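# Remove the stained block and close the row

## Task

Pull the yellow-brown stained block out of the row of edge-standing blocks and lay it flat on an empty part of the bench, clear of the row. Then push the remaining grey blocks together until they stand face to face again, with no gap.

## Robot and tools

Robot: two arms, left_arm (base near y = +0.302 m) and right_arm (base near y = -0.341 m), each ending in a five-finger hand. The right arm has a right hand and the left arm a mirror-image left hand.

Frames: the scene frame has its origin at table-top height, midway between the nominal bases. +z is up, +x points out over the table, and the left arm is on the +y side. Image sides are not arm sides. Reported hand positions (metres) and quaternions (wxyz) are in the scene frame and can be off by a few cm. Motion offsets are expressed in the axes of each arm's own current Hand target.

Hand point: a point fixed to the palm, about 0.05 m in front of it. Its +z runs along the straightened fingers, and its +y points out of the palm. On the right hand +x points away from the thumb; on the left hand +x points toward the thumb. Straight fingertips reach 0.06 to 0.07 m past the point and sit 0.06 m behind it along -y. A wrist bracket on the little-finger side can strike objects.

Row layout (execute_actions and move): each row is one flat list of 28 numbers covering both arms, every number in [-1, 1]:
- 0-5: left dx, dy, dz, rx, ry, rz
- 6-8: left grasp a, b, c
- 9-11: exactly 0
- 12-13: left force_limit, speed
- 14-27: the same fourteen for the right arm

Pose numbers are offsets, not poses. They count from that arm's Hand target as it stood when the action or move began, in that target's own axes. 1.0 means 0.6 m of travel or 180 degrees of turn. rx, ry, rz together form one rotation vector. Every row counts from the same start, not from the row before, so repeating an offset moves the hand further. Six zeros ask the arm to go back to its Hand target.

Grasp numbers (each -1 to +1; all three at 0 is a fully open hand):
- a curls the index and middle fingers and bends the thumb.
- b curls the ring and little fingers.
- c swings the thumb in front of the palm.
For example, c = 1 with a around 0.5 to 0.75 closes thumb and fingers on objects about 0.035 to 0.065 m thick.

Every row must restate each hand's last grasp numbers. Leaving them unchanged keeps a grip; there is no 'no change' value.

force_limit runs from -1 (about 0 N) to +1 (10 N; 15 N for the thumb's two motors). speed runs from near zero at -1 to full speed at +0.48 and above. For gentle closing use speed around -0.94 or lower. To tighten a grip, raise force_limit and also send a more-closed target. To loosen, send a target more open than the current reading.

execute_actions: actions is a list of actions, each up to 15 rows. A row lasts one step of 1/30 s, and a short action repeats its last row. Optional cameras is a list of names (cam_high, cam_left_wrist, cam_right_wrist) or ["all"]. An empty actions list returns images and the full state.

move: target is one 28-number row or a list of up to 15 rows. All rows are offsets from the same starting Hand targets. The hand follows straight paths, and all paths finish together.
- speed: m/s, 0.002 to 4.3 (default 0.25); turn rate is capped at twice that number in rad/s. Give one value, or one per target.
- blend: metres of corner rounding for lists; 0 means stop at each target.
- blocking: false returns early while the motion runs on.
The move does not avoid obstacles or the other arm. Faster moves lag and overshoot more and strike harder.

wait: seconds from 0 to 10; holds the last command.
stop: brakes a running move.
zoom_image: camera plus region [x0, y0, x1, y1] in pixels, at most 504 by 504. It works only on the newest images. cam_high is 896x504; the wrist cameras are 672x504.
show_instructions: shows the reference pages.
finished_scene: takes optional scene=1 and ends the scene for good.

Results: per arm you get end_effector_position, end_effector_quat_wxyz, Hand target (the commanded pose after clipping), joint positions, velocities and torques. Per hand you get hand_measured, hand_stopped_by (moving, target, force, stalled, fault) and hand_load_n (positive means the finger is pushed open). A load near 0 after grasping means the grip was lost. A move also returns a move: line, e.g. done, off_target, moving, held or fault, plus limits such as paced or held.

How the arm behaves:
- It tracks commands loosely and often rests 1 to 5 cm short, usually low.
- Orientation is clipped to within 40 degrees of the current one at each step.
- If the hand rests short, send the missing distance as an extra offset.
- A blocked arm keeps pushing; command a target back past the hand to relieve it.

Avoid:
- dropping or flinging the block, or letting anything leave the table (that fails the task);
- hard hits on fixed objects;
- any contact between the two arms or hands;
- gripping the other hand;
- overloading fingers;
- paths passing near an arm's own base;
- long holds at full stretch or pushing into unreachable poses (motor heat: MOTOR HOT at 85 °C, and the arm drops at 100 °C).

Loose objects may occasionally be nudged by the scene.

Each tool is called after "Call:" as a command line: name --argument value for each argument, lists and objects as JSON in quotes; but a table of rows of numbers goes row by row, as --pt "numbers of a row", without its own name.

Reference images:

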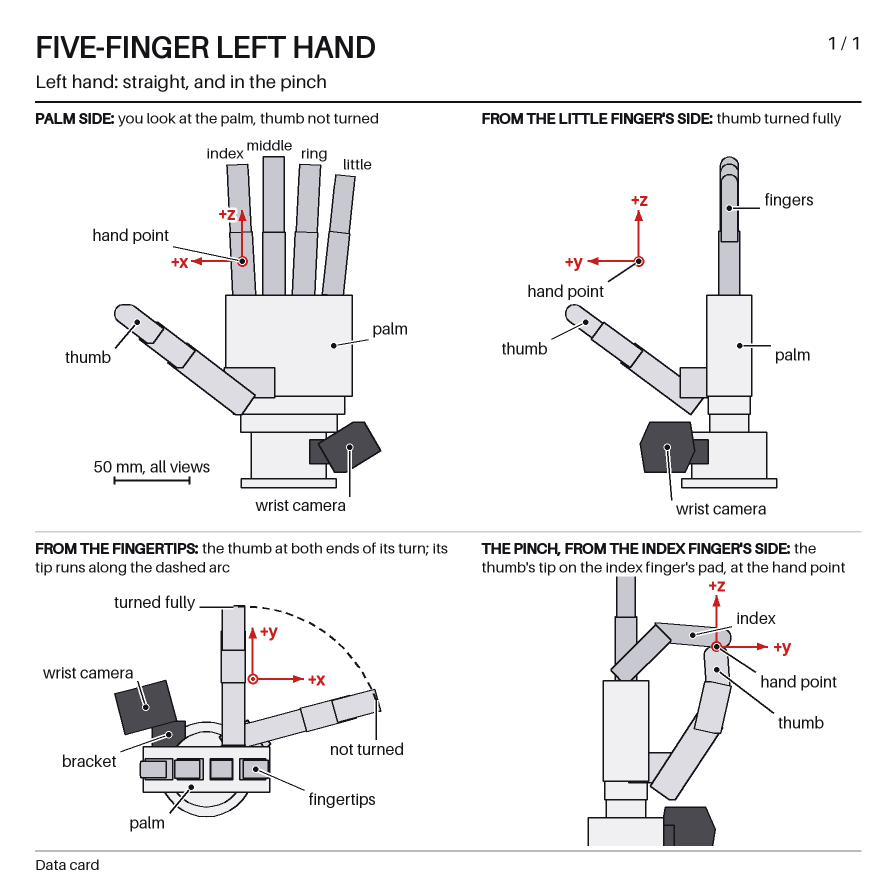

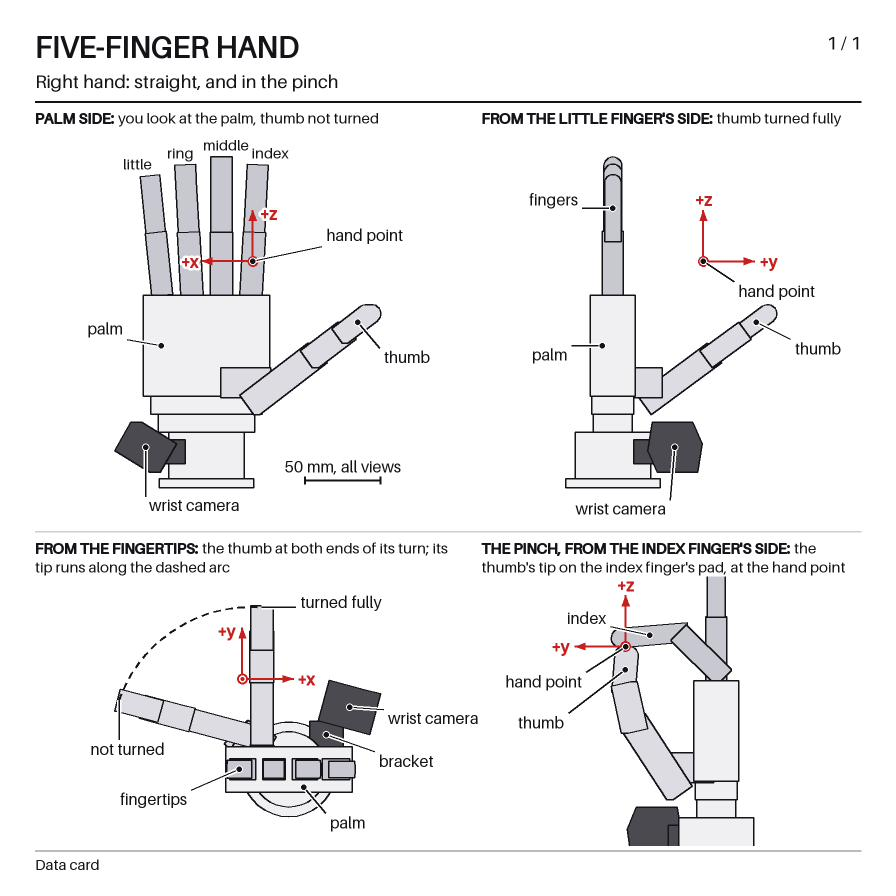

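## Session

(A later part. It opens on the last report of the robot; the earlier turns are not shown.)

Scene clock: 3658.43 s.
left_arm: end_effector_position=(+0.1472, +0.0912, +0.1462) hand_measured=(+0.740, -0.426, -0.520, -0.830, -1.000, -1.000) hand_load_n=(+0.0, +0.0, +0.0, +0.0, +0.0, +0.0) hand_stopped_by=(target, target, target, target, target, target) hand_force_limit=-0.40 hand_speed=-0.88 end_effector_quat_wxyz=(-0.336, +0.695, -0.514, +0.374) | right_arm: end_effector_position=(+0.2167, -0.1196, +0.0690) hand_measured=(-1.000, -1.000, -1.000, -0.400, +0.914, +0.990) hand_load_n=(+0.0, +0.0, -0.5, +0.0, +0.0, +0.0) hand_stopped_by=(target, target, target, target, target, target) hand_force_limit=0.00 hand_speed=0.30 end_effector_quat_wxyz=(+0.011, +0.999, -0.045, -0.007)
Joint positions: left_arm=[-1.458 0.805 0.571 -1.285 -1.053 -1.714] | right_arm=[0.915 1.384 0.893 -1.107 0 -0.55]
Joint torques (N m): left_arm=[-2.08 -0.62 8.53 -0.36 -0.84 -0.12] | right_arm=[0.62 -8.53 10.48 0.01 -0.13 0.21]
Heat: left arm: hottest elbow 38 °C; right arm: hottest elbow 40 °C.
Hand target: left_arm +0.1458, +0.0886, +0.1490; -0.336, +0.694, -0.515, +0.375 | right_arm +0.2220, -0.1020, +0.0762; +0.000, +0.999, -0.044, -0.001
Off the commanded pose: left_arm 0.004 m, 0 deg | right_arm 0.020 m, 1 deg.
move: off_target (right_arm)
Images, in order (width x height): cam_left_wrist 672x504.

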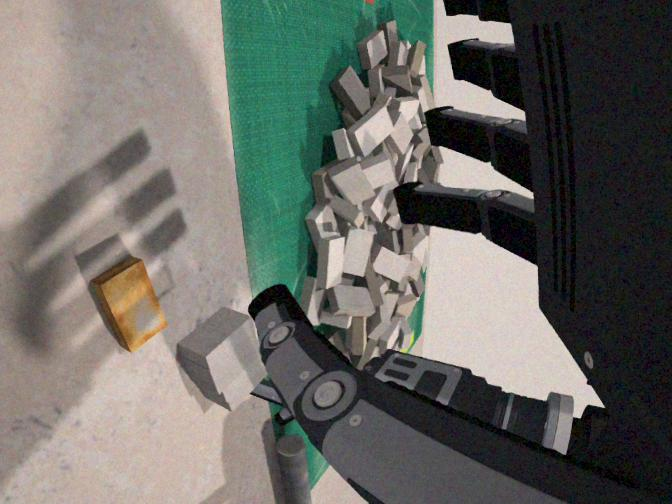

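Call:
move --target '[0,0,0,0,0,0, 0.2,-0.4,0.87,0,0,0,-0.4,-0.88, -0.001,-0.0095,0,0,0,0, 0.1,1,-1,0,0,0,0,0.3]' --speed 0.03 --cameras '["cam_left_wrist"]'

Call:
zoom_image --camera "cam_left_wrist" --region '[160, 290, 290, 420]'

Scene clock: 3662.40 s.
left_arm: end_effector_position=(+0.1472, +0.0912, +0.1462) hand_measured=(+0.740, -0.426, -0.520, -0.830, -1.000, -1.000) hand_load_n=(+0.0, +0.0, +0.0, +0.0, +0.0, +0.0) hand_stopped_by=(target, target, target, target, target, target) hand_force_limit=-0.40 hand_speed=-0.88 end_effector_quat_wxyz=(-0.336, +0.695, -0.514, +0.374) | right_arm: end_effector_position=(+0.2172, -0.1168, +0.0678) hand_measured=(-1.000, -1.000, -1.000, -0.400, +0.914, +0.990) hand_load_n=(+0.0, -0.5, -1.0, +0.5, +0.0, +0.0) hand_stopped_by=(target, target, target, target, target, target) hand_force_limit=0.00 hand_speed=0.30 end_effector_quat_wxyz=(+0.013, +0.999, -0.046, -0.008)
Joint positions: left_arm=[-1.458 0.805 0.571 -1.285 -1.053 -1.714] | right_arm=[0.92 1.396 0.901 -1.107 0.002 -0.543]
Joint torques (N m): left_arm=[-1.79 -0.91 8.44 -0.42 -0.82 -0.11] | right_arm=[0.85 -8.7 10.8 -0.02 -0.22 0.22]
Heat: left arm: hottest elbow 38 °C; right arm: hottest elbow 40 °C.
Hand target: left_arm +0.1458, +0.0886, +0.1490; -0.336, +0.694, -0.515, +0.375 | right_arm +0.2219, -0.0964, +0.0761; +0.001, +0.999, -0.044, -0.001
Off the commanded pose: left_arm 0.004 m, 0 deg | right_arm 0.023 m, 2 deg.
move: off_target (right_arm)
Images, in order (width x height): cam_left_wrist 672x504.

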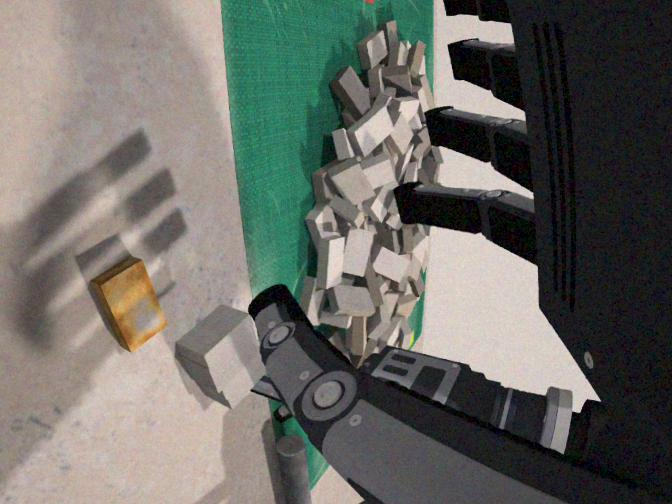

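Scaled by 3.877 from the camera's 672x504 image, which has a finer 960x720 frame.

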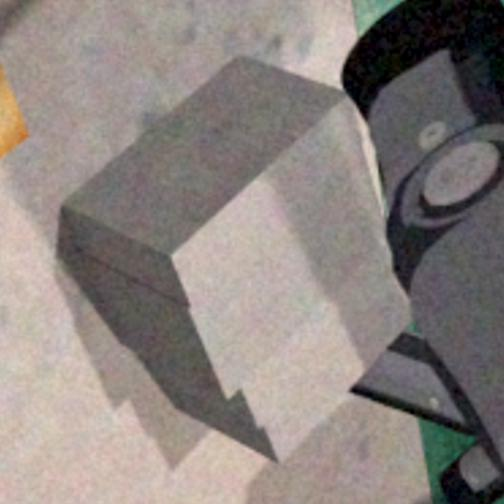

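Call:
move --pt "0 0 0 0 0 0 0.2 -0.4 0.87 0 0 0 -0.4 -0.88 0.004 0.085 0 0 0 0 0.1 1 -1 0 0 0 0 0.3" --pt "0 0 0 0 0 0 0.2 -0.4 0.87 0 0 0 -0.4 -0.88 0.088 0.055 -0.25 0 0 0 0.1 1 -1 0 0 0 0 0.3" --pt "0 0 0 0 0 0 0.2 -0.4 0.87 0 0 0 -0.4 -0.88 0.088 -0.05 -0.25 0 0 0 0 0 0 0 0 0 0 0.3" --speed '[0.08,0.2,0.2]' --blend '[0.0,0.02,0]' --cameras '["cam_right_wrist"]'

Call:
zoom_image --camera "cam_right_wrist" --region '[190, 80, 340, 205]'

Scene clock: 3673.20 s.
left_arm: end_effector_position=(+0.1472, +0.0912, +0.1462) hand_measured=(+0.740, -0.426, -0.520, -0.830, -1.000, -1.000) hand_load_n=(+0.0, +0.0, +0.0, +0.0, +0.0, +0.0) hand_stopped_by=(target, target, target, target, target, target) hand_force_limit=-0.40 hand_speed=-0.88 end_effector_quat_wxyz=(-0.336, +0.695, -0.514, +0.374) | right_arm: end_effector_position=(+0.2739, -0.0826, +0.2141) hand_measured=(-1.000, -1.000, -1.000, -1.000, -1.000, -1.000) hand_load_n=(+0.0, +0.0, +0.0, +0.0, +0.0, +0.0) hand_stopped_by=(target, target, target, target, target, target) hand_force_limit=0.00 hand_speed=0.30 end_effector_quat_wxyz=(+0.010, +0.999, -0.044, -0.009)
Joint positions: left_arm=[-1.458 0.805 0.571 -1.285 -1.053 -1.714] | right_arm=[0.858 1.439 1.349 -1.508 -0.001 -0.61]
Joint torques (N m): left_arm=[-2.14 -0.56 8.51 -0.39 -0.84 -0.11] | right_arm=[0.15 -11.11 11.54 -0.38 -0.08 0.15]
Heat: left arm: hottest elbow 38 °C; right arm: hottest elbow 39 °C.
Hand target: left_arm +0.1458, +0.0886, +0.1490; -0.336, +0.694, -0.515, +0.375 | right_arm +0.2772, -0.0709, +0.2259; +0.000, +0.999, -0.043, -0.001
Off the commanded pose: left_arm 0.004 m, 0 deg | right_arm 0.017 m, 1 deg.
move: off_target (right_arm); target 3's new numbers were sent with right_arm's hand 0.017 m and 1 deg from that target
Images, in order (width x height): cam_right_wrist 672x504.

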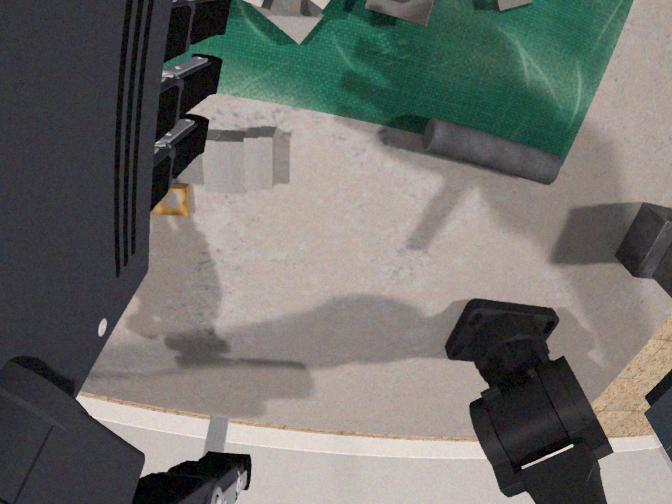

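Scaled by 3.360 from the camera's 672x504 image, which has a finer 960x720 frame.

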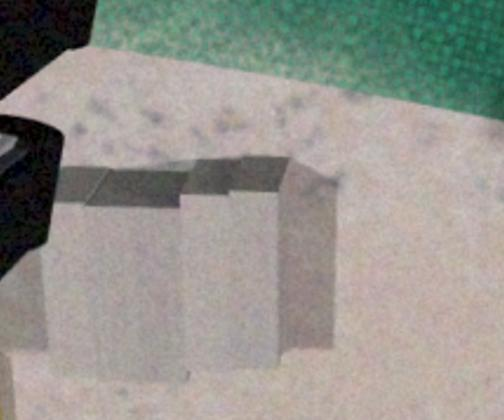

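Call:
move --target '[0,0,0,0,0,0, 0.2,-0.4,0.87,0,0,0,-0.4,-0.88, -0.08,-0.06,0,0,0,0, 0,0,0,0,0,0,0,0.3]' --speed 0.15 --cameras '["cam_right_wrist"]'

Call:
zoom_image --camera "cam_right_wrist" --region '[200, 20, 360, 180]'

Scene clock: 3679.57 s.
left_arm: end_effector_position=(+0.1472, +0.0912, +0.1462) hand_measured=(+0.740, -0.426, -0.520, -0.830, -1.000, -1.000) hand_load_n=(+0.0, +0.0, +0.0, +0.0, +0.0, +0.0) hand_stopped_by=(target, target, target, target, target, target) hand_force_limit=-0.40 hand_speed=-0.88 end_effector_quat_wxyz=(-0.336, +0.695, -0.514, +0.374) | right_arm: end_effector_position=(+0.2305, -0.0435, +0.2163) hand_measured=(-1.000, -1.000, -1.000, -1.000, -1.000, -1.000) hand_load_n=(+0.0, +0.0, +0.0, +0.0, +0.0, +0.0) hand_stopped_by=(target, target, target, target, target, target) hand_force_limit=0.00 hand_speed=0.30 end_effector_quat_wxyz=(+0.008, +0.999, -0.043, -0.006)
Joint positions: left_arm=[-1.458 0.805 0.571 -1.285 -1.053 -1.714] | right_arm=[0.997 1.449 1.366 -1.508 -0.004 -0.472]
Joint torques (N m): left_arm=[-1.67 -0.85 8.5 -0.42 -0.85 -0.12] | right_arm=[0.21 -10.58 11.64 -0.42 0.02 0.13]
Heat: left arm: hottest elbow 38 °C; right arm: hottest elbow 39 °C.
Hand target: left_arm +0.1458, +0.0886, +0.1490; -0.336, +0.694, -0.515, +0.375 | right_arm +0.2327, -0.0309, +0.2261; +0.000, +0.999, -0.044, -0.001
Off the commanded pose: left_arm 0.004 m, 0 deg | right_arm 0.016 m, 1 deg.
move: off_target (right_arm)
Images, in order (width x height): cam_right_wrist 672x504.

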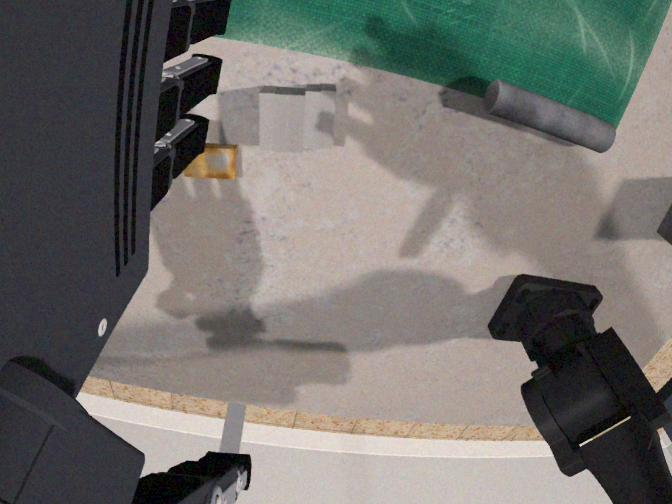

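Scaled by 3.150 from the camera's 672x504 image, which has a finer 960x720 frame.

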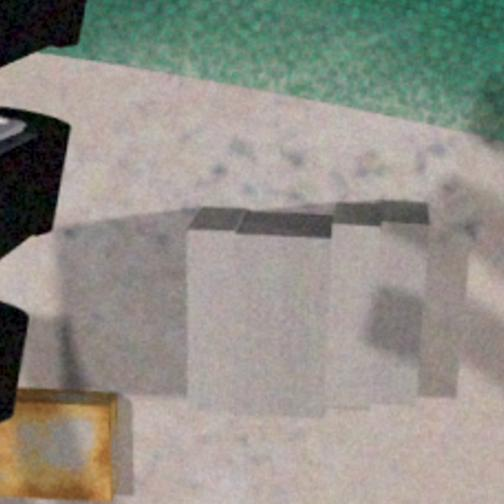

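Call:
execute_actions --actions '[]'

Scene clock: 3689.17 s.
left_arm: end_effector_position=(+0.1472, +0.0912, +0.1462) hand_measured=(+0.740, -0.426, -0.520, -0.830, -1.000, -1.000) hand_load_n=(+0.0, +0.0, +0.0, +0.0, +0.0, +0.0) hand_stopped_by=(target, target, target, target, target, target) hand_force_limit=-0.40 hand_speed=-0.88 end_effector_quat_wxyz=(-0.336, +0.695, -0.514, +0.374) | right_arm: end_effector_position=(+0.2304, -0.0435, +0.2163) hand_measured=(-1.000, -1.000, -1.000, -1.000, -1.000, -1.000) hand_load_n=(+0.0, +0.0, +0.0, +0.0, +0.0, +0.0) hand_stopped_by=(target, target, target, target, target, target) hand_force_limit=0.00 hand_speed=0.30 end_effector_quat_wxyz=(+0.008, +0.999, -0.044, -0.006)
Joint positions: left_arm=[-1.458 0.805 0.571 -1.285 -1.053 -1.714] | right_arm=[0.997 1.449 1.366 -1.508 -0.004 -0.471]
Joint velocities: within noise
Joint torques (N m): left_arm=[-2.14 -0.97 8.43 -0.38 -0.82 -0.14] | right_arm=[0.21 -10.7 11.71 -0.4 0.03 0.17]
Heat: left arm: hottest elbow 38 °C; right arm: hottest elbow 39 °C.
Hand target: left_arm +0.1458, +0.0886, +0.1490; -0.336, +0.694, -0.515, +0.375 | right_arm +0.2327, -0.0309, +0.2261; +0.000, +0.999, -0.044, -0.001
Off the commanded pose: left_arm 0.004 m, 0 deg | right_arm 0.016 m, 1 deg.

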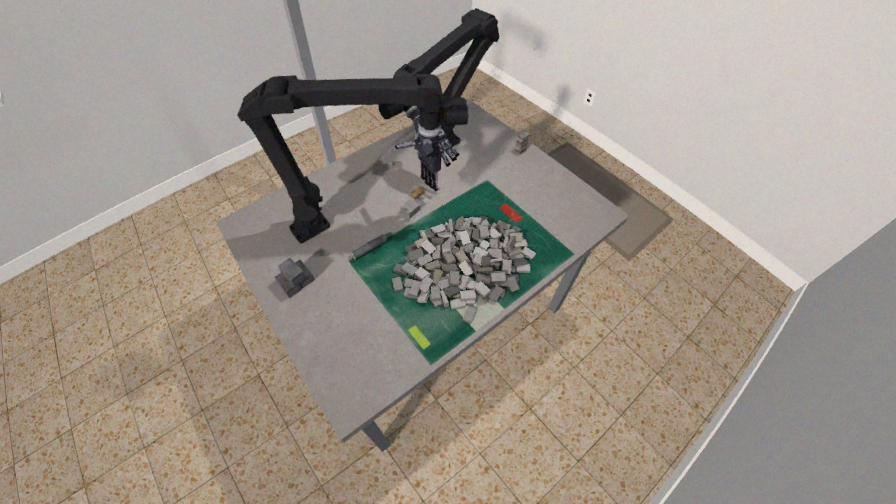

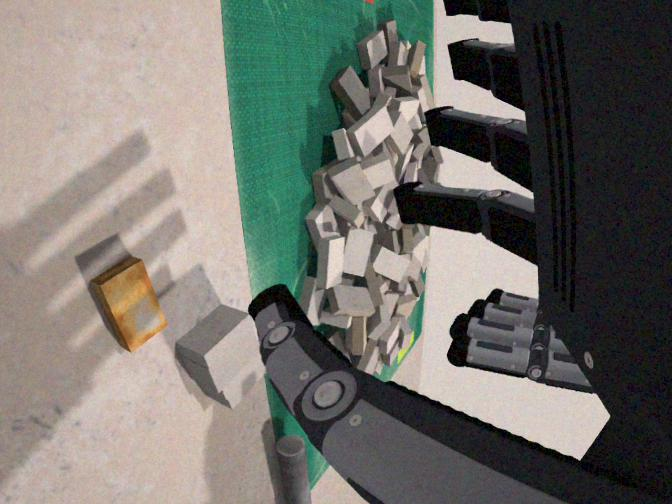

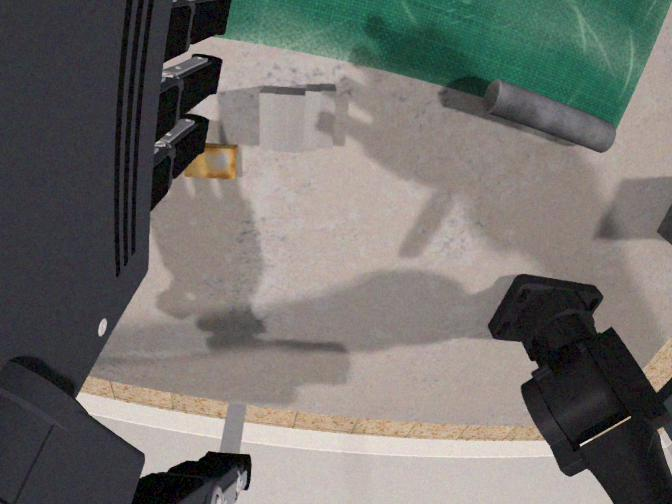

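Call:
zoom_image --camera "cam_right_wrist" --region '[170, 60, 370, 210]'

Call:
zoom_image --camera "cam_left_wrist" --region '[80, 240, 320, 420]'

Scaled by 2.520 from the camera's 672x504 image, which has a finer 960x720 frame.

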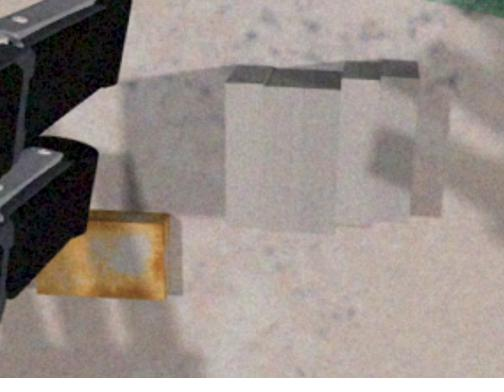

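Scaled by 2.100 from the camera's 672x504 image, which has a finer 960x720 frame.

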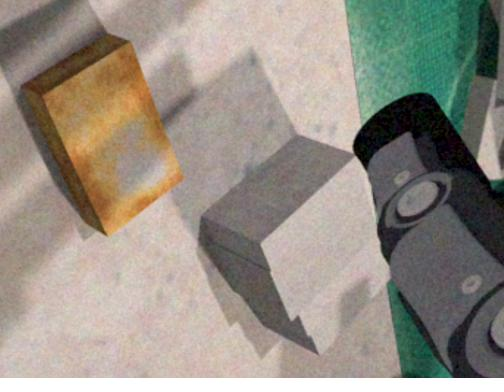

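Call:
move --target '[-0.2677,-0.2985,0.0155,0,0,0,0.2,-0.4,0.87,0,0,0,-0.4,-0.88,0,0,0,0,0,0,0.1,1,-1,0,0,0,0,0.3]' --speed 0.2 --cameras '["cam_high", "cam_right_wrist"]'

Scene clock: 3783.80 s.
left_arm: end_effector_position=(+0.2007, +0.2849, +0.2434) hand_measured=(+0.740, -0.426, -0.520, -0.830, -1.000, -1.000) hand_load_n=(+0.5, +0.0, +0.0, +0.0, +0.0, +0.0) hand_stopped_by=(target, target, target, target, target, target) hand_force_limit=-0.40 hand_speed=-0.88 end_effector_quat_wxyz=(-0.318, +0.704, -0.521, +0.362) | right_arm: end_effector_position=(+0.2303, -0.0437, +0.2164) hand_measured=(-1.000, -1.000, -1.000, -0.400, +0.914, +0.990) hand_load_n=(+0.0, +0.0, +0.0, +0.0, +0.0, +0.0) hand_stopped_by=(target, target, target, target, target, target) hand_force_limit=0.00 hand_speed=0.30 end_effector_quat_wxyz=(+0.008, +0.999, -0.044, -0.006)
Joint positions: left_arm=[0.162 0.235 0.63 -0.963 0.075 -0.164] | right_arm=[0.997 1.449 1.366 -1.509 -0.003 -0.47]
Joint torques (N m): left_arm=[-0.67 3.31 12.08 2.03 0.06 0.07] | right_arm=[0.26 -10.58 11.66 -0.39 0.01 0.16]
Heat: left arm: hottest elbow 39 °C; right arm: hottest elbow 40 °C.
Hand target: left_arm +0.2066, +0.2881, +0.2691; -0.336, +0.694, -0.515, +0.375 | right_arm +0.2326, -0.0309, +0.2261; +0.000, +0.999, -0.044, -0.001
Off the commanded pose: left_arm 0.027 m, 3 deg | right_arm 0.016 m, 1 deg.
move: off_target (left_arm, right_arm)
Images, in order (width x height): cam_high 896x504, cam_right_wrist 672x504.

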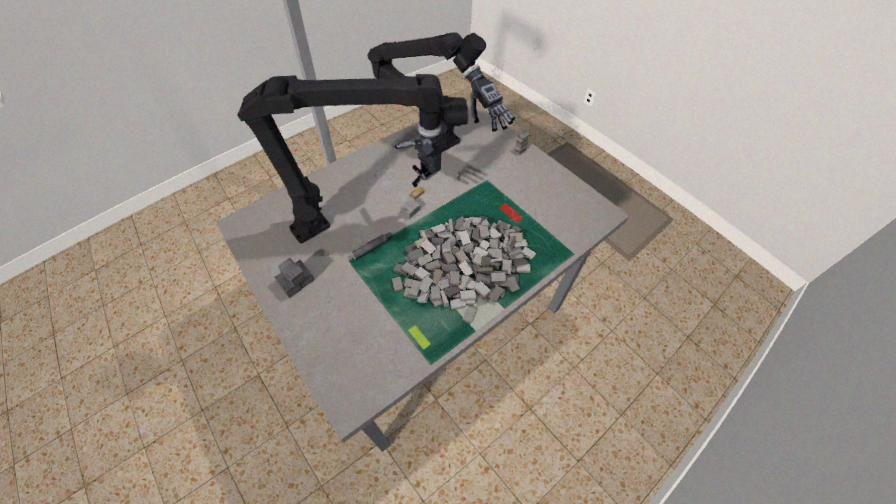

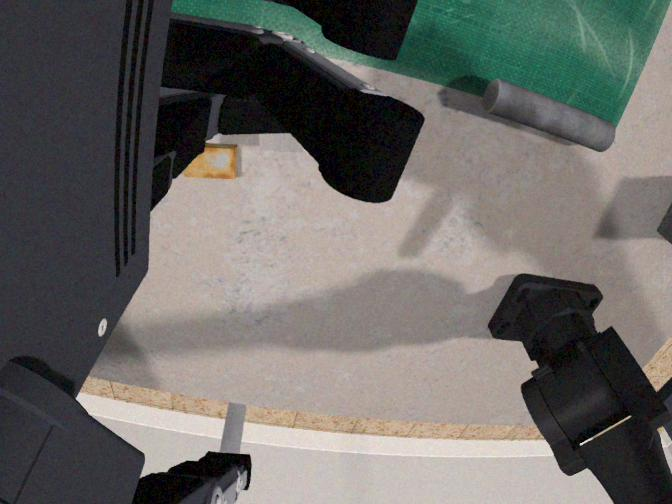

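Call:
move --target '[0,0,0,0,0,0,0.2,-0.4,0.87,0,0,0,-0.4,-0.88,-0.0645,-0.1432,0.035,0,0,0,0.1,1,-1,0,0,0,0,0.3]' --speed 0.15 --cameras '["cam_left_wrist", "cam_right_wrist"]'

Scene clock: 3788.67 s.
left_arm: end_effector_position=(+0.2007, +0.2850, +0.2434) hand_measured=(+0.740, -0.426, -0.520, -0.830, -1.000, -1.000) hand_load_n=(+0.0, +0.0, +0.5, +0.0, +0.0, +0.0) hand_stopped_by=(target, target, target, target, target, target) hand_force_limit=-0.40 hand_speed=-0.88 end_effector_quat_wxyz=(-0.318, +0.704, -0.522, +0.362) | right_arm: end_effector_position=(+0.2009, +0.0404, +0.1982) hand_measured=(-1.000, -1.000, -1.000, -0.400, +0.914, +0.990) hand_load_n=(+0.0, +0.0, +0.0, +0.0, +0.0, +0.0) hand_stopped_by=(target, target, target, target, target, target) hand_force_limit=0.00 hand_speed=0.30 end_effector_quat_wxyz=(+0.016, +0.999, -0.044, -0.008)
Joint positions: left_arm=[0.165 0.235 0.63 -0.963 0.078 -0.163] | right_arm=[1.142 1.622 1.513 -1.498 -0.003 -0.324]
Joint torques (N m): left_arm=[-0.79 3.43 12.08 2.03 0.05 0.08] | right_arm=[0.32 -13.33 11.52 0.32 -0.02 0.17]
Heat: left arm: hottest elbow 40 °C; right arm: hottest elbow 40 °C.
Hand target: left_arm +0.2066, +0.2881, +0.2691; -0.336, +0.694, -0.515, +0.375 | right_arm +0.2016, +0.0580, +0.2051; +0.000, +0.999, -0.044, -0.001
Off the commanded pose: left_arm 0.027 m, 3 deg | right_arm 0.019 m, 2 deg.
move: off_target (left_arm, right_arm)
Images, in order (width x height): cam_left_wrist 672x504, cam_right_wrist 672x504.

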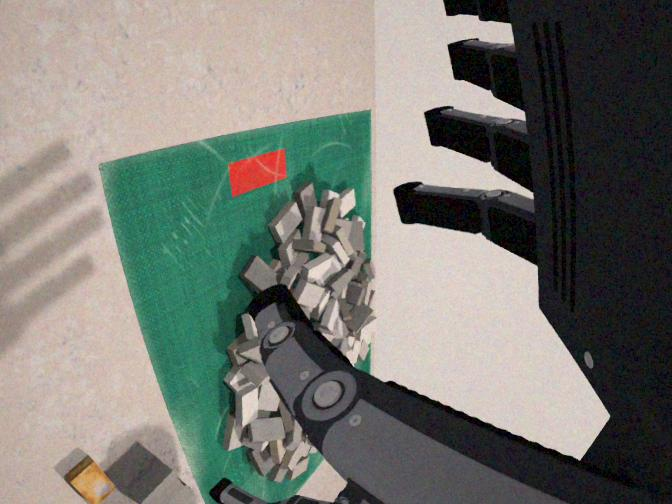

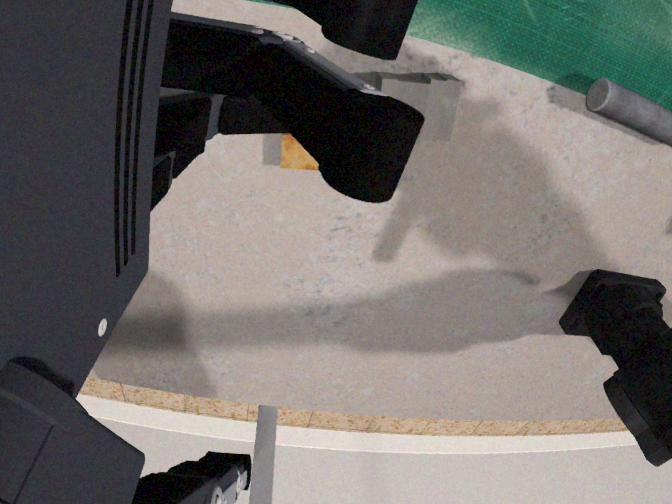

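Call:
move --target '[0,0,0,0,0,0,0.2,-0.4,0.87,0,0,0,-0.4,-0.88,0,0,0.163,0,0,0,0.1,1,-1,0,0,0,0,0.3]' --speed 0.12 --cameras '["cam_right_wrist", "cam_left_wrist"]'

Scene clock: 3794.43 s.
left_arm: end_effector_position=(+0.2007, +0.2850, +0.2434) hand_measured=(+0.740, -0.426, -0.520, -0.830, -1.000, -1.000) hand_load_n=(+0.0, +0.0, +0.0, +0.0, -0.5, +0.0) hand_stopped_by=(target, target, target, target, target, target) hand_force_limit=-0.40 hand_speed=-0.88 end_effector_quat_wxyz=(-0.318, +0.704, -0.522, +0.362) | right_arm: end_effector_position=(+0.2061, +0.0525, +0.1131) hand_measured=(-1.000, -1.000, -1.000, -0.400, +0.914, +0.990) hand_load_n=(+0.0, +0.0, +0.5, +0.0, +0.0, +0.0) hand_stopped_by=(target, target, target, target, target, target) hand_force_limit=0.00 hand_speed=0.30 end_effector_quat_wxyz=(+0.000, +0.999, -0.045, -0.001)
Joint positions: left_arm=[0.165 0.235 0.63 -0.963 0.078 -0.163] | right_arm=[1.142 1.677 1.361 -1.256 -0.003 -0.324]
Joint torques (N m): left_arm=[-0.91 3.31 11.97 2.09 0.04 0.07] | right_arm=[0.38 -14.1 7.82 0.58 0 0.17]
Heat: left arm: hottest elbow 40 °C; right arm: hottest elbow 41 °C.
Hand target: left_arm +0.2066, +0.2881, +0.2691; -0.336, +0.694, -0.515, +0.375 | right_arm +0.2015, +0.0580, +0.1073; +0.000, +0.999, -0.044, -0.001
Off the commanded pose: left_arm 0.027 m, 3 deg | right_arm 0.009 m, 0 deg.
move: off_target (left_arm)
Images, in order (width x height): cam_left_wrist 672x504, cam_right_wrist 672x504.

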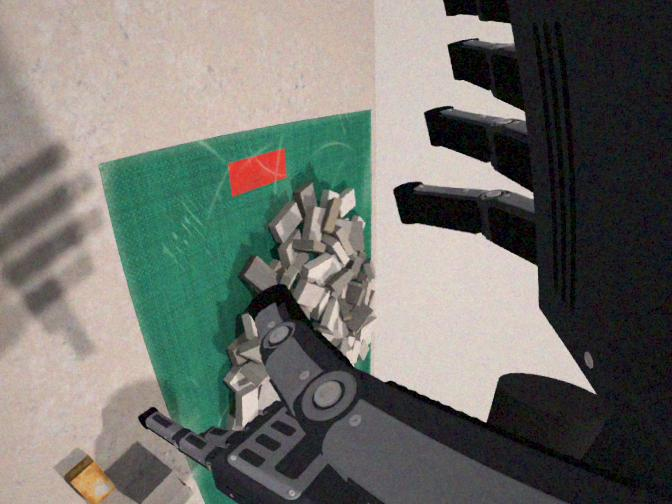

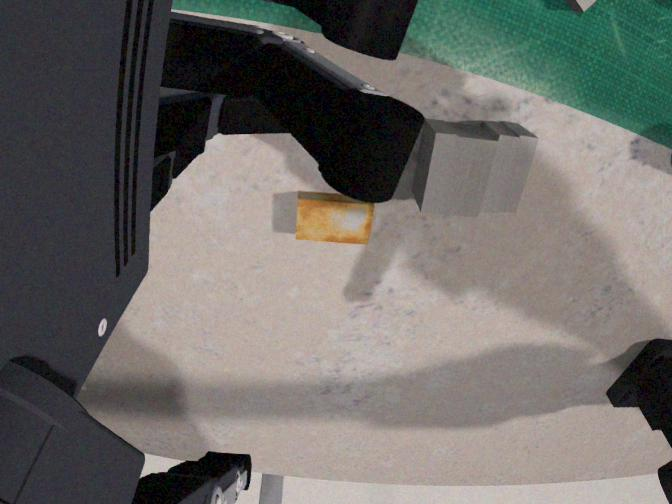

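Call:
move --target '[0,0,0,0,0,0,0.2,-0.4,0.87,0,0,0,-0.4,-0.88,0,0.032,0.06,0,0,0,0.1,1,-1,0,0,0,0,0.3]' --speed 0.08 --cameras '["cam_right_wrist", "cam_left_wrist"]'

Scene clock: 3803.83 s.
left_arm: end_effector_position=(+0.2007, +0.2850, +0.2434) hand_measured=(+0.740, -0.426, -0.520, -0.830, -1.000, -1.000) hand_load_n=(+0.0, +0.0, +0.0, -0.5, +0.0, +0.0) hand_stopped_by=(target, target, target, target, target, target) hand_force_limit=-0.40 hand_speed=-0.88 end_effector_quat_wxyz=(-0.318, +0.704, -0.522, +0.362) | right_arm: end_effector_position=(+0.1991, +0.0365, +0.0739) hand_measured=(-1.000, -1.000, -1.000, -0.400, +0.914, +0.990) hand_load_n=(+0.0, +0.0, +0.0, -0.5, +0.0, +0.0) hand_stopped_by=(target, target, target, target, target, target) hand_force_limit=0.00 hand_speed=0.30 end_effector_quat_wxyz=(+0.003, +0.999, -0.045, -0.003)
Joint positions: left_arm=[0.165 0.235 0.63 -0.963 0.078 -0.163] | right_arm=[1.142 1.677 1.25 -1.151 -0.003 -0.324]
Joint torques (N m): left_arm=[-0.56 3.9 12.11 2.11 0.03 0.07] | right_arm=[-0.62 -14.45 7.34 0.59 0.01 0.03]
Heat: left arm: hottest elbow 42 °C; right arm: hottest elbow 40 °C.
Hand target: left_arm +0.2066, +0.2881, +0.2691; -0.336, +0.694, -0.515, +0.375 | right_arm +0.1997, +0.0388, +0.0713; +0.000, +0.999, -0.044, -0.001
Off the commanded pose: left_arm 0.027 m, 3 deg | right_arm 0.003 m, 0 deg.
move: off_target (left_arm)
Images, in order (width x height): cam_left_wrist 672x504, cam_right_wrist 672x504.

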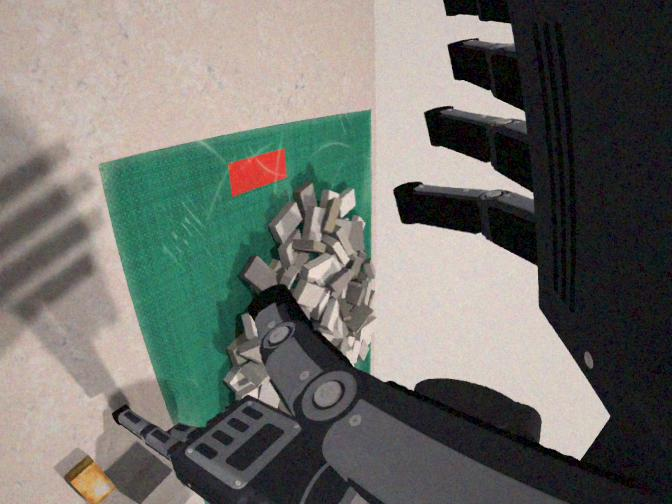

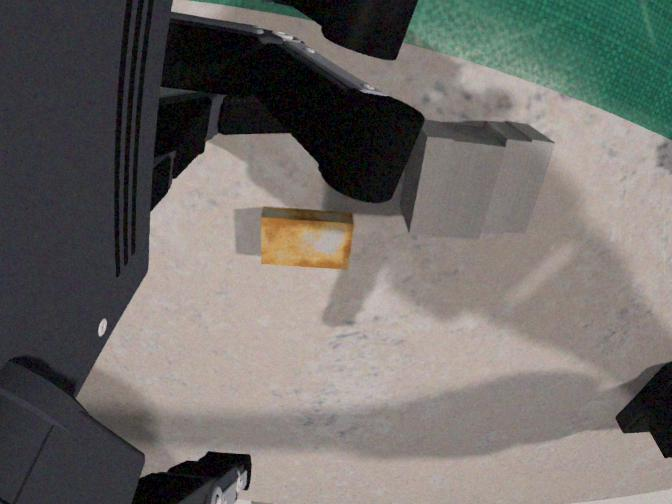

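Call:
move --target '[0,0,0,0,0,0,0.2,-0.4,0.87,0,0,0,-0.4,-0.88,-0.1577,0.014,0,0,0,0,0.1,1,-1,0,0,0,0,0.3]' --speed 0.05 --cameras '["cam_right_wrist", "cam_left_wrist"]'

Scene clock: 3810.23 s.
left_arm: end_effector_position=(+0.2007, +0.2850, +0.2434) hand_measured=(+0.740, -0.426, -0.520, -0.830, -1.000, -1.000) hand_load_n=(+0.0, +0.0, +0.0, +0.0, +0.0, +0.0) hand_stopped_by=(target, target, target, target, target, target) hand_force_limit=-0.40 hand_speed=-0.88 end_effector_quat_wxyz=(-0.318, +0.704, -0.522, +0.362) | right_arm: end_effector_position=(+0.1103, +0.0343, +0.0676) hand_measured=(-1.000, -1.000, -1.000, -0.400, +0.914, +0.990) hand_load_n=(+0.0, +0.0, +0.0, +0.0, +0.0, +0.0) hand_stopped_by=(target, target, target, target, target, target) hand_force_limit=0.00 hand_speed=0.30 end_effector_quat_wxyz=(+0.012, +0.999, -0.045, -0.004)
Joint positions: left_arm=[0.165 0.235 0.63 -0.963 0.078 -0.163] | right_arm=[1.324 1.624 1.16 -1.131 -0.003 -0.141]
Joint torques (N m): left_arm=[-1.08 3.6 12.08 2.03 0.03 0.08] | right_arm=[0.44 -14.86 7.16 0.61 -0.04 0.14]
Heat: left arm: hottest elbow 42 °C; right arm: hottest elbow 40 °C.
Hand target: left_arm +0.2066, +0.2881, +0.2691; -0.336, +0.694, -0.515, +0.375 | right_arm +0.1046, +0.0387, +0.0714; +0.000, +0.999, -0.044, -0.001
Off the commanded pose: left_arm 0.027 m, 3 deg | right_arm 0.008 m, 1 deg.
move: off_target (left_arm)
Images, in order (width x height): cam_left_wrist 672x504, cam_right_wrist 672x504.

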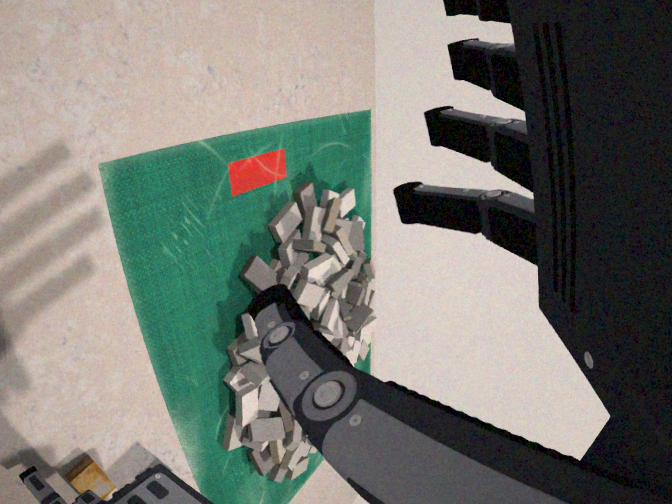

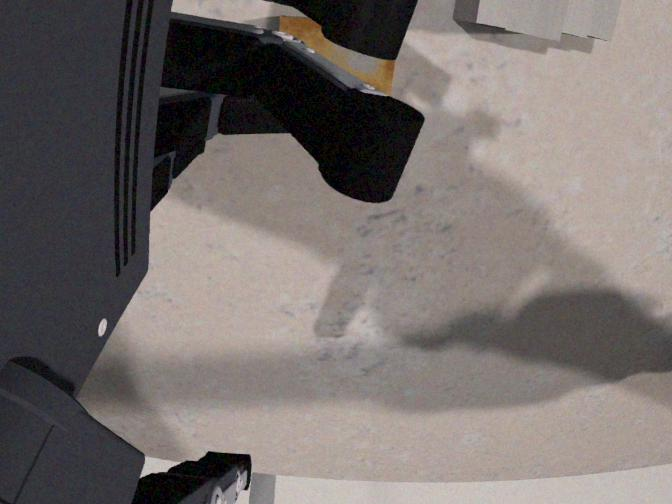

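Call:
zoom_image --camera "cam_right_wrist" --region '[140, 0, 440, 225]'

Call:
zoom_image --camera "cam_left_wrist" --region '[0, 400, 240, 504]'

Scaled by 1.680 from the camera's 672x504 image, which has a finer 960x720 frame.

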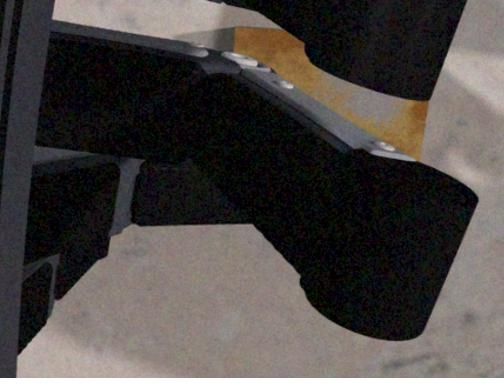

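Scaled by 2.100 from the camera's 672x504 image, which has a finer 960x720 frame.

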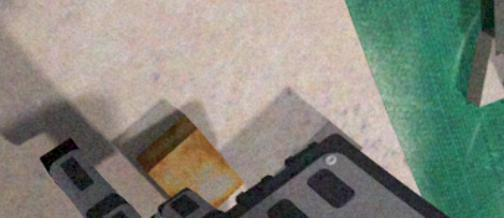

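Call:
move --pt "0 0 0 0 0 0 0.2 -0.4 0.87 0 0 0 -0.4 -0.88 0 0 -0.12 0 0 0 0.1 1 -1 0 0 0 0 0.3" --pt "0 0 0 0 0 0 0.2 -0.4 0.87 0 0 0 -0.4 -0.88 0.158 -0.046 -0.223 0 0 0 0.1 1 -1 0 0 0 0 0.3" --speed 0.15 --blend 0.03 --cameras '["cam_right_wrist", "cam_left_wrist"]'

Scene clock: 3894.37 s.
left_arm: end_effector_position=(+0.2007, +0.2850, +0.2434) hand_measured=(+0.740, -0.426, -0.520, -0.830, -1.000, -1.000) hand_load_n=(+0.0, +0.0, +0.0, +0.0, +0.0, +0.0) hand_stopped_by=(target, target, target, target, target, target) hand_force_limit=-0.40 hand_speed=-0.88 end_effector_quat_wxyz=(-0.318, +0.704, -0.522, +0.362) | right_arm: end_effector_position=(+0.1911, +0.0492, +0.1974) hand_measured=(-1.000, -1.000, -1.000, -0.400, +0.914, +0.990) hand_load_n=(+0.0, +0.0, +0.0, +0.0, +0.0, +0.0) hand_stopped_by=(target, target, target, target, target, target) hand_force_limit=0.00 hand_speed=0.30 end_effector_quat_wxyz=(+0.008, +0.999, -0.043, -0.003)
Joint positions: left_arm=[0.165 0.235 0.63 -0.963 0.078 -0.163] | right_arm=[1.169 1.62 1.513 -1.48 0 -0.299]
Joint torques (N m): left_arm=[-0.56 3.66 12.15 1.99 0.04 0.05] | right_arm=[-1.79 -13.22 11.6 -0.36 -0.1 -0.11]
Heat: left arm: hottest elbow 47 °C; right arm: hottest elbow 37 °C.
Hand target: left_arm +0.2066, +0.2881, +0.2691; -0.336, +0.694, -0.515, +0.375 | right_arm +0.2016, +0.0580, +0.2051; +0.000, +0.999, -0.043, -0.001
Off the commanded pose: left_arm 0.027 m, 3 deg | right_arm 0.016 m, 1 deg.
move: off_target (left_arm, right_arm)
Images, in order (width x height): cam_left_wrist 672x504, cam_right_wrist 672x504.

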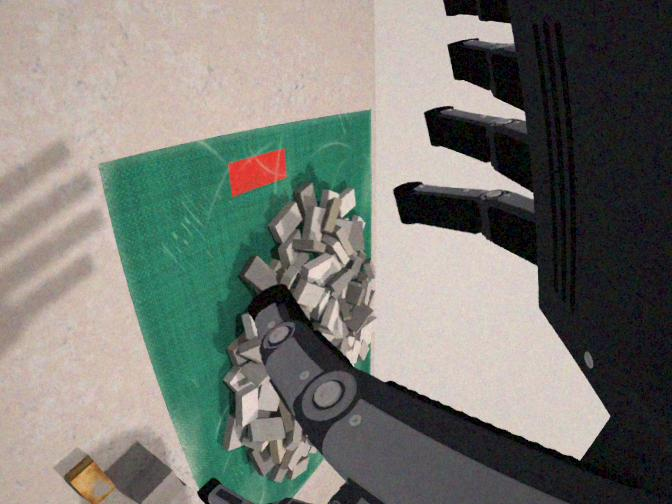

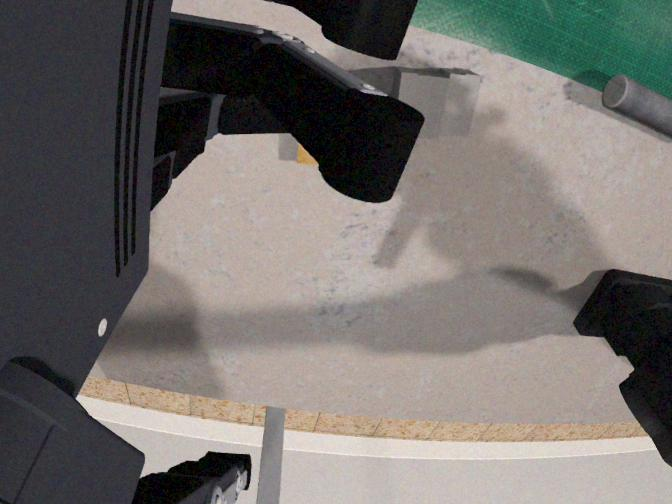

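Call:
move --pt "0 0 0 0 0 0 0.2 -0.4 0.87 0 0 0 -0.4 -0.88 0.0036 0.0767 0.125 0 0 0 0.1 1 -1 0 0 0 0 0.3" --pt "0 0 0 0 0 0 0.2 -0.4 0.87 0 0 0 -0.4 -0.88 0.0036 0.0767 0.222 0 0 0 0.1 1 -1 0 0 0 0 0.3" --speed '[0.15, 0.08]' --blend 0.01 --cameras '["cam_right_wrist", "cam_left_wrist"]'

Scene clock: 3932.27 s.
left_arm: end_effector_position=(+0.2007, +0.2850, +0.2434) hand_measured=(+0.740, -0.426, -0.520, -0.830, -1.000, -1.000) hand_load_n=(+0.0, +0.0, +0.0, +0.0, +0.0, +0.0) hand_stopped_by=(target, target, target, target, target, target) hand_force_limit=-0.40 hand_speed=-0.88 end_effector_quat_wxyz=(-0.318, +0.704, -0.522, +0.362) | right_arm: end_effector_position=(+0.1921, +0.0126, +0.0776) hand_measured=(-1.000, -1.000, -1.000, -0.400, +0.914, +0.990) hand_load_n=(+0.0, +0.0, +0.0, +0.0, +0.0, +0.0) hand_stopped_by=(target, target, target, target, target, target) hand_force_limit=0.00 hand_speed=0.30 end_effector_quat_wxyz=(+0.000, +0.999, -0.041, +0.000)
Joint positions: left_arm=[0.165 0.235 0.63 -0.963 0.078 -0.163] | right_arm=[1.137 1.608 1.174 -1.136 0 -0.335]
Joint torques (N m): left_arm=[-0.56 3.43 12.07 2.06 0.03 0.06] | right_arm=[-2.02 -12.57 7.43 0.69 -0.11 -0.11]
Heat: left arm: hottest elbow 48 °C; right arm: hottest elbow 39 °C.
Hand target: left_arm +0.2066, +0.2881, +0.2691; -0.336, +0.694, -0.515, +0.375 | right_arm +0.1997, +0.0120, +0.0720; +0.000, +0.999, -0.044, -0.001
Off the commanded pose: left_arm 0.027 m, 3 deg | right_arm 0.009 m, 0 deg.
move: off_target (left_arm)
Images, in order (width x height): cam_left_wrist 672x504, cam_right_wrist 672x504.

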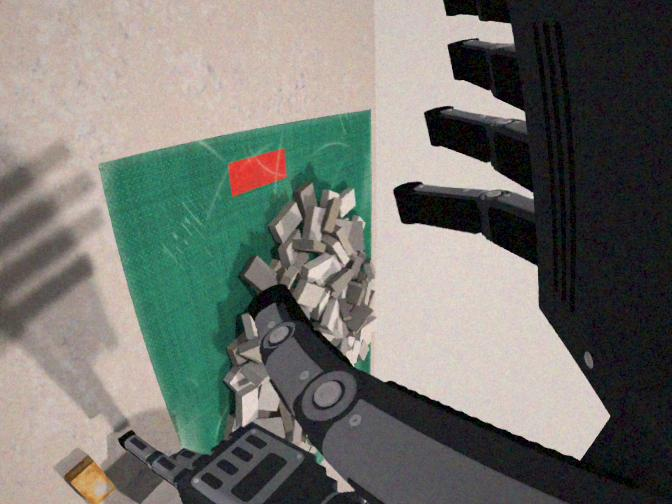

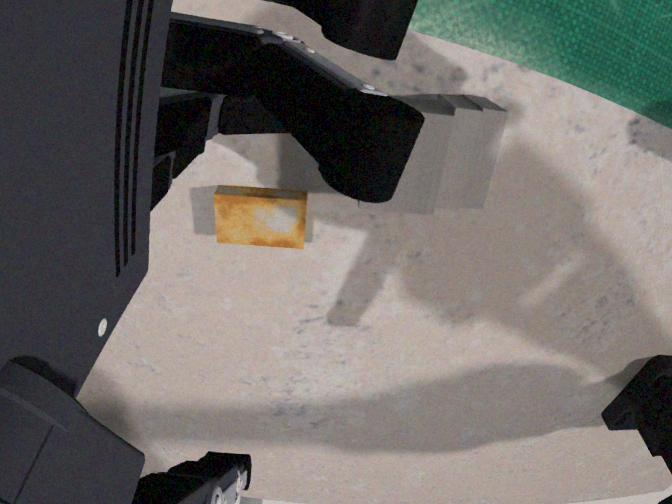

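Call:
move --target '[0,0,0,0,0,0,0.2,-0.4,0.87,0,0,0,-0.4,-0.88,-0.1743,0.0154,-0.005,0,0,0,0.1,1,-1,0,0,0,0,0.3]' --speed 0.05 --cameras '["cam_right_wrist", "cam_left_wrist"]'

Scene clock: 3942.43 s.
left_arm: end_effector_position=(+0.2007, +0.2850, +0.2434) hand_measured=(+0.740, -0.426, -0.520, -0.830, -1.000, -1.000) hand_load_n=(-0.5, +0.5, +0.0, +0.0, +0.0, +0.0) hand_stopped_by=(target, target, target, target, target, target) hand_force_limit=-0.40 hand_speed=-0.88 end_effector_quat_wxyz=(-0.318, +0.704, -0.522, +0.362) | right_arm: end_effector_position=(+0.1005, +0.0078, +0.0720) hand_measured=(-1.000, -1.000, -1.000, -0.400, +0.914, +0.990) hand_load_n=(+0.0, +0.0, +0.0, +0.0, +0.0, -0.5) hand_stopped_by=(target, target, target, target, target, target) hand_force_limit=0.00 hand_speed=0.30 end_effector_quat_wxyz=(+0.011, +0.999, -0.045, -0.002)
Joint positions: left_arm=[0.165 0.235 0.63 -0.963 0.078 -0.163] | right_arm=[1.333 1.549 1.083 -1.127 -0.001 -0.132]
Joint torques (N m): left_arm=[-0.67 3.6 12.07 2 0.05 0.07] | right_arm=[0.56 -13.57 7.17 0.55 -0.12 0.18]
Heat: left arm: hottest elbow 48 °C; right arm: hottest elbow 38 °C.
Hand target: left_arm +0.2066, +0.2881, +0.2691; -0.336, +0.694, -0.515, +0.375 | right_arm +0.0947, +0.0119, +0.0751; +0.000, +0.999, -0.044, -0.001
Off the commanded pose: left_arm 0.027 m, 3 deg | right_arm 0.008 m, 1 deg.
move: off_target (left_arm)
Images, in order (width x height): cam_left_wrist 672x504, cam_right_wrist 672x504.

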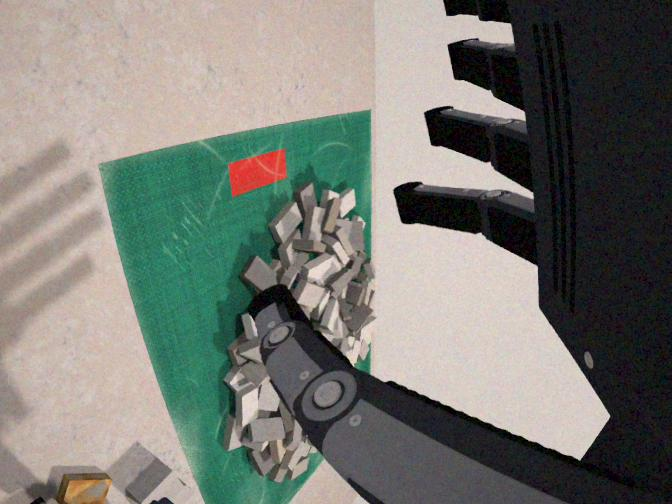

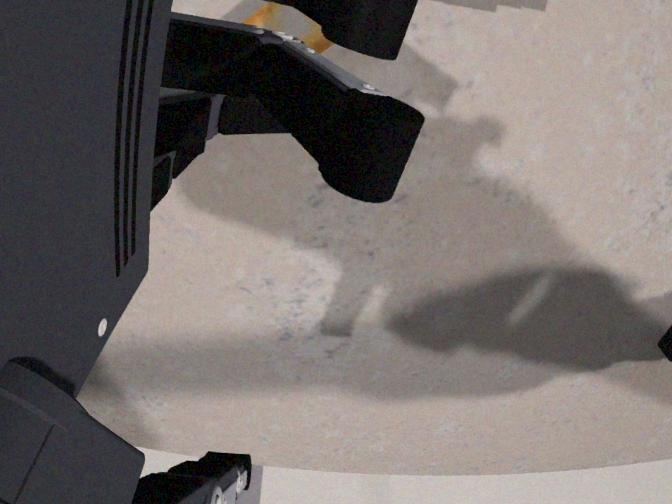

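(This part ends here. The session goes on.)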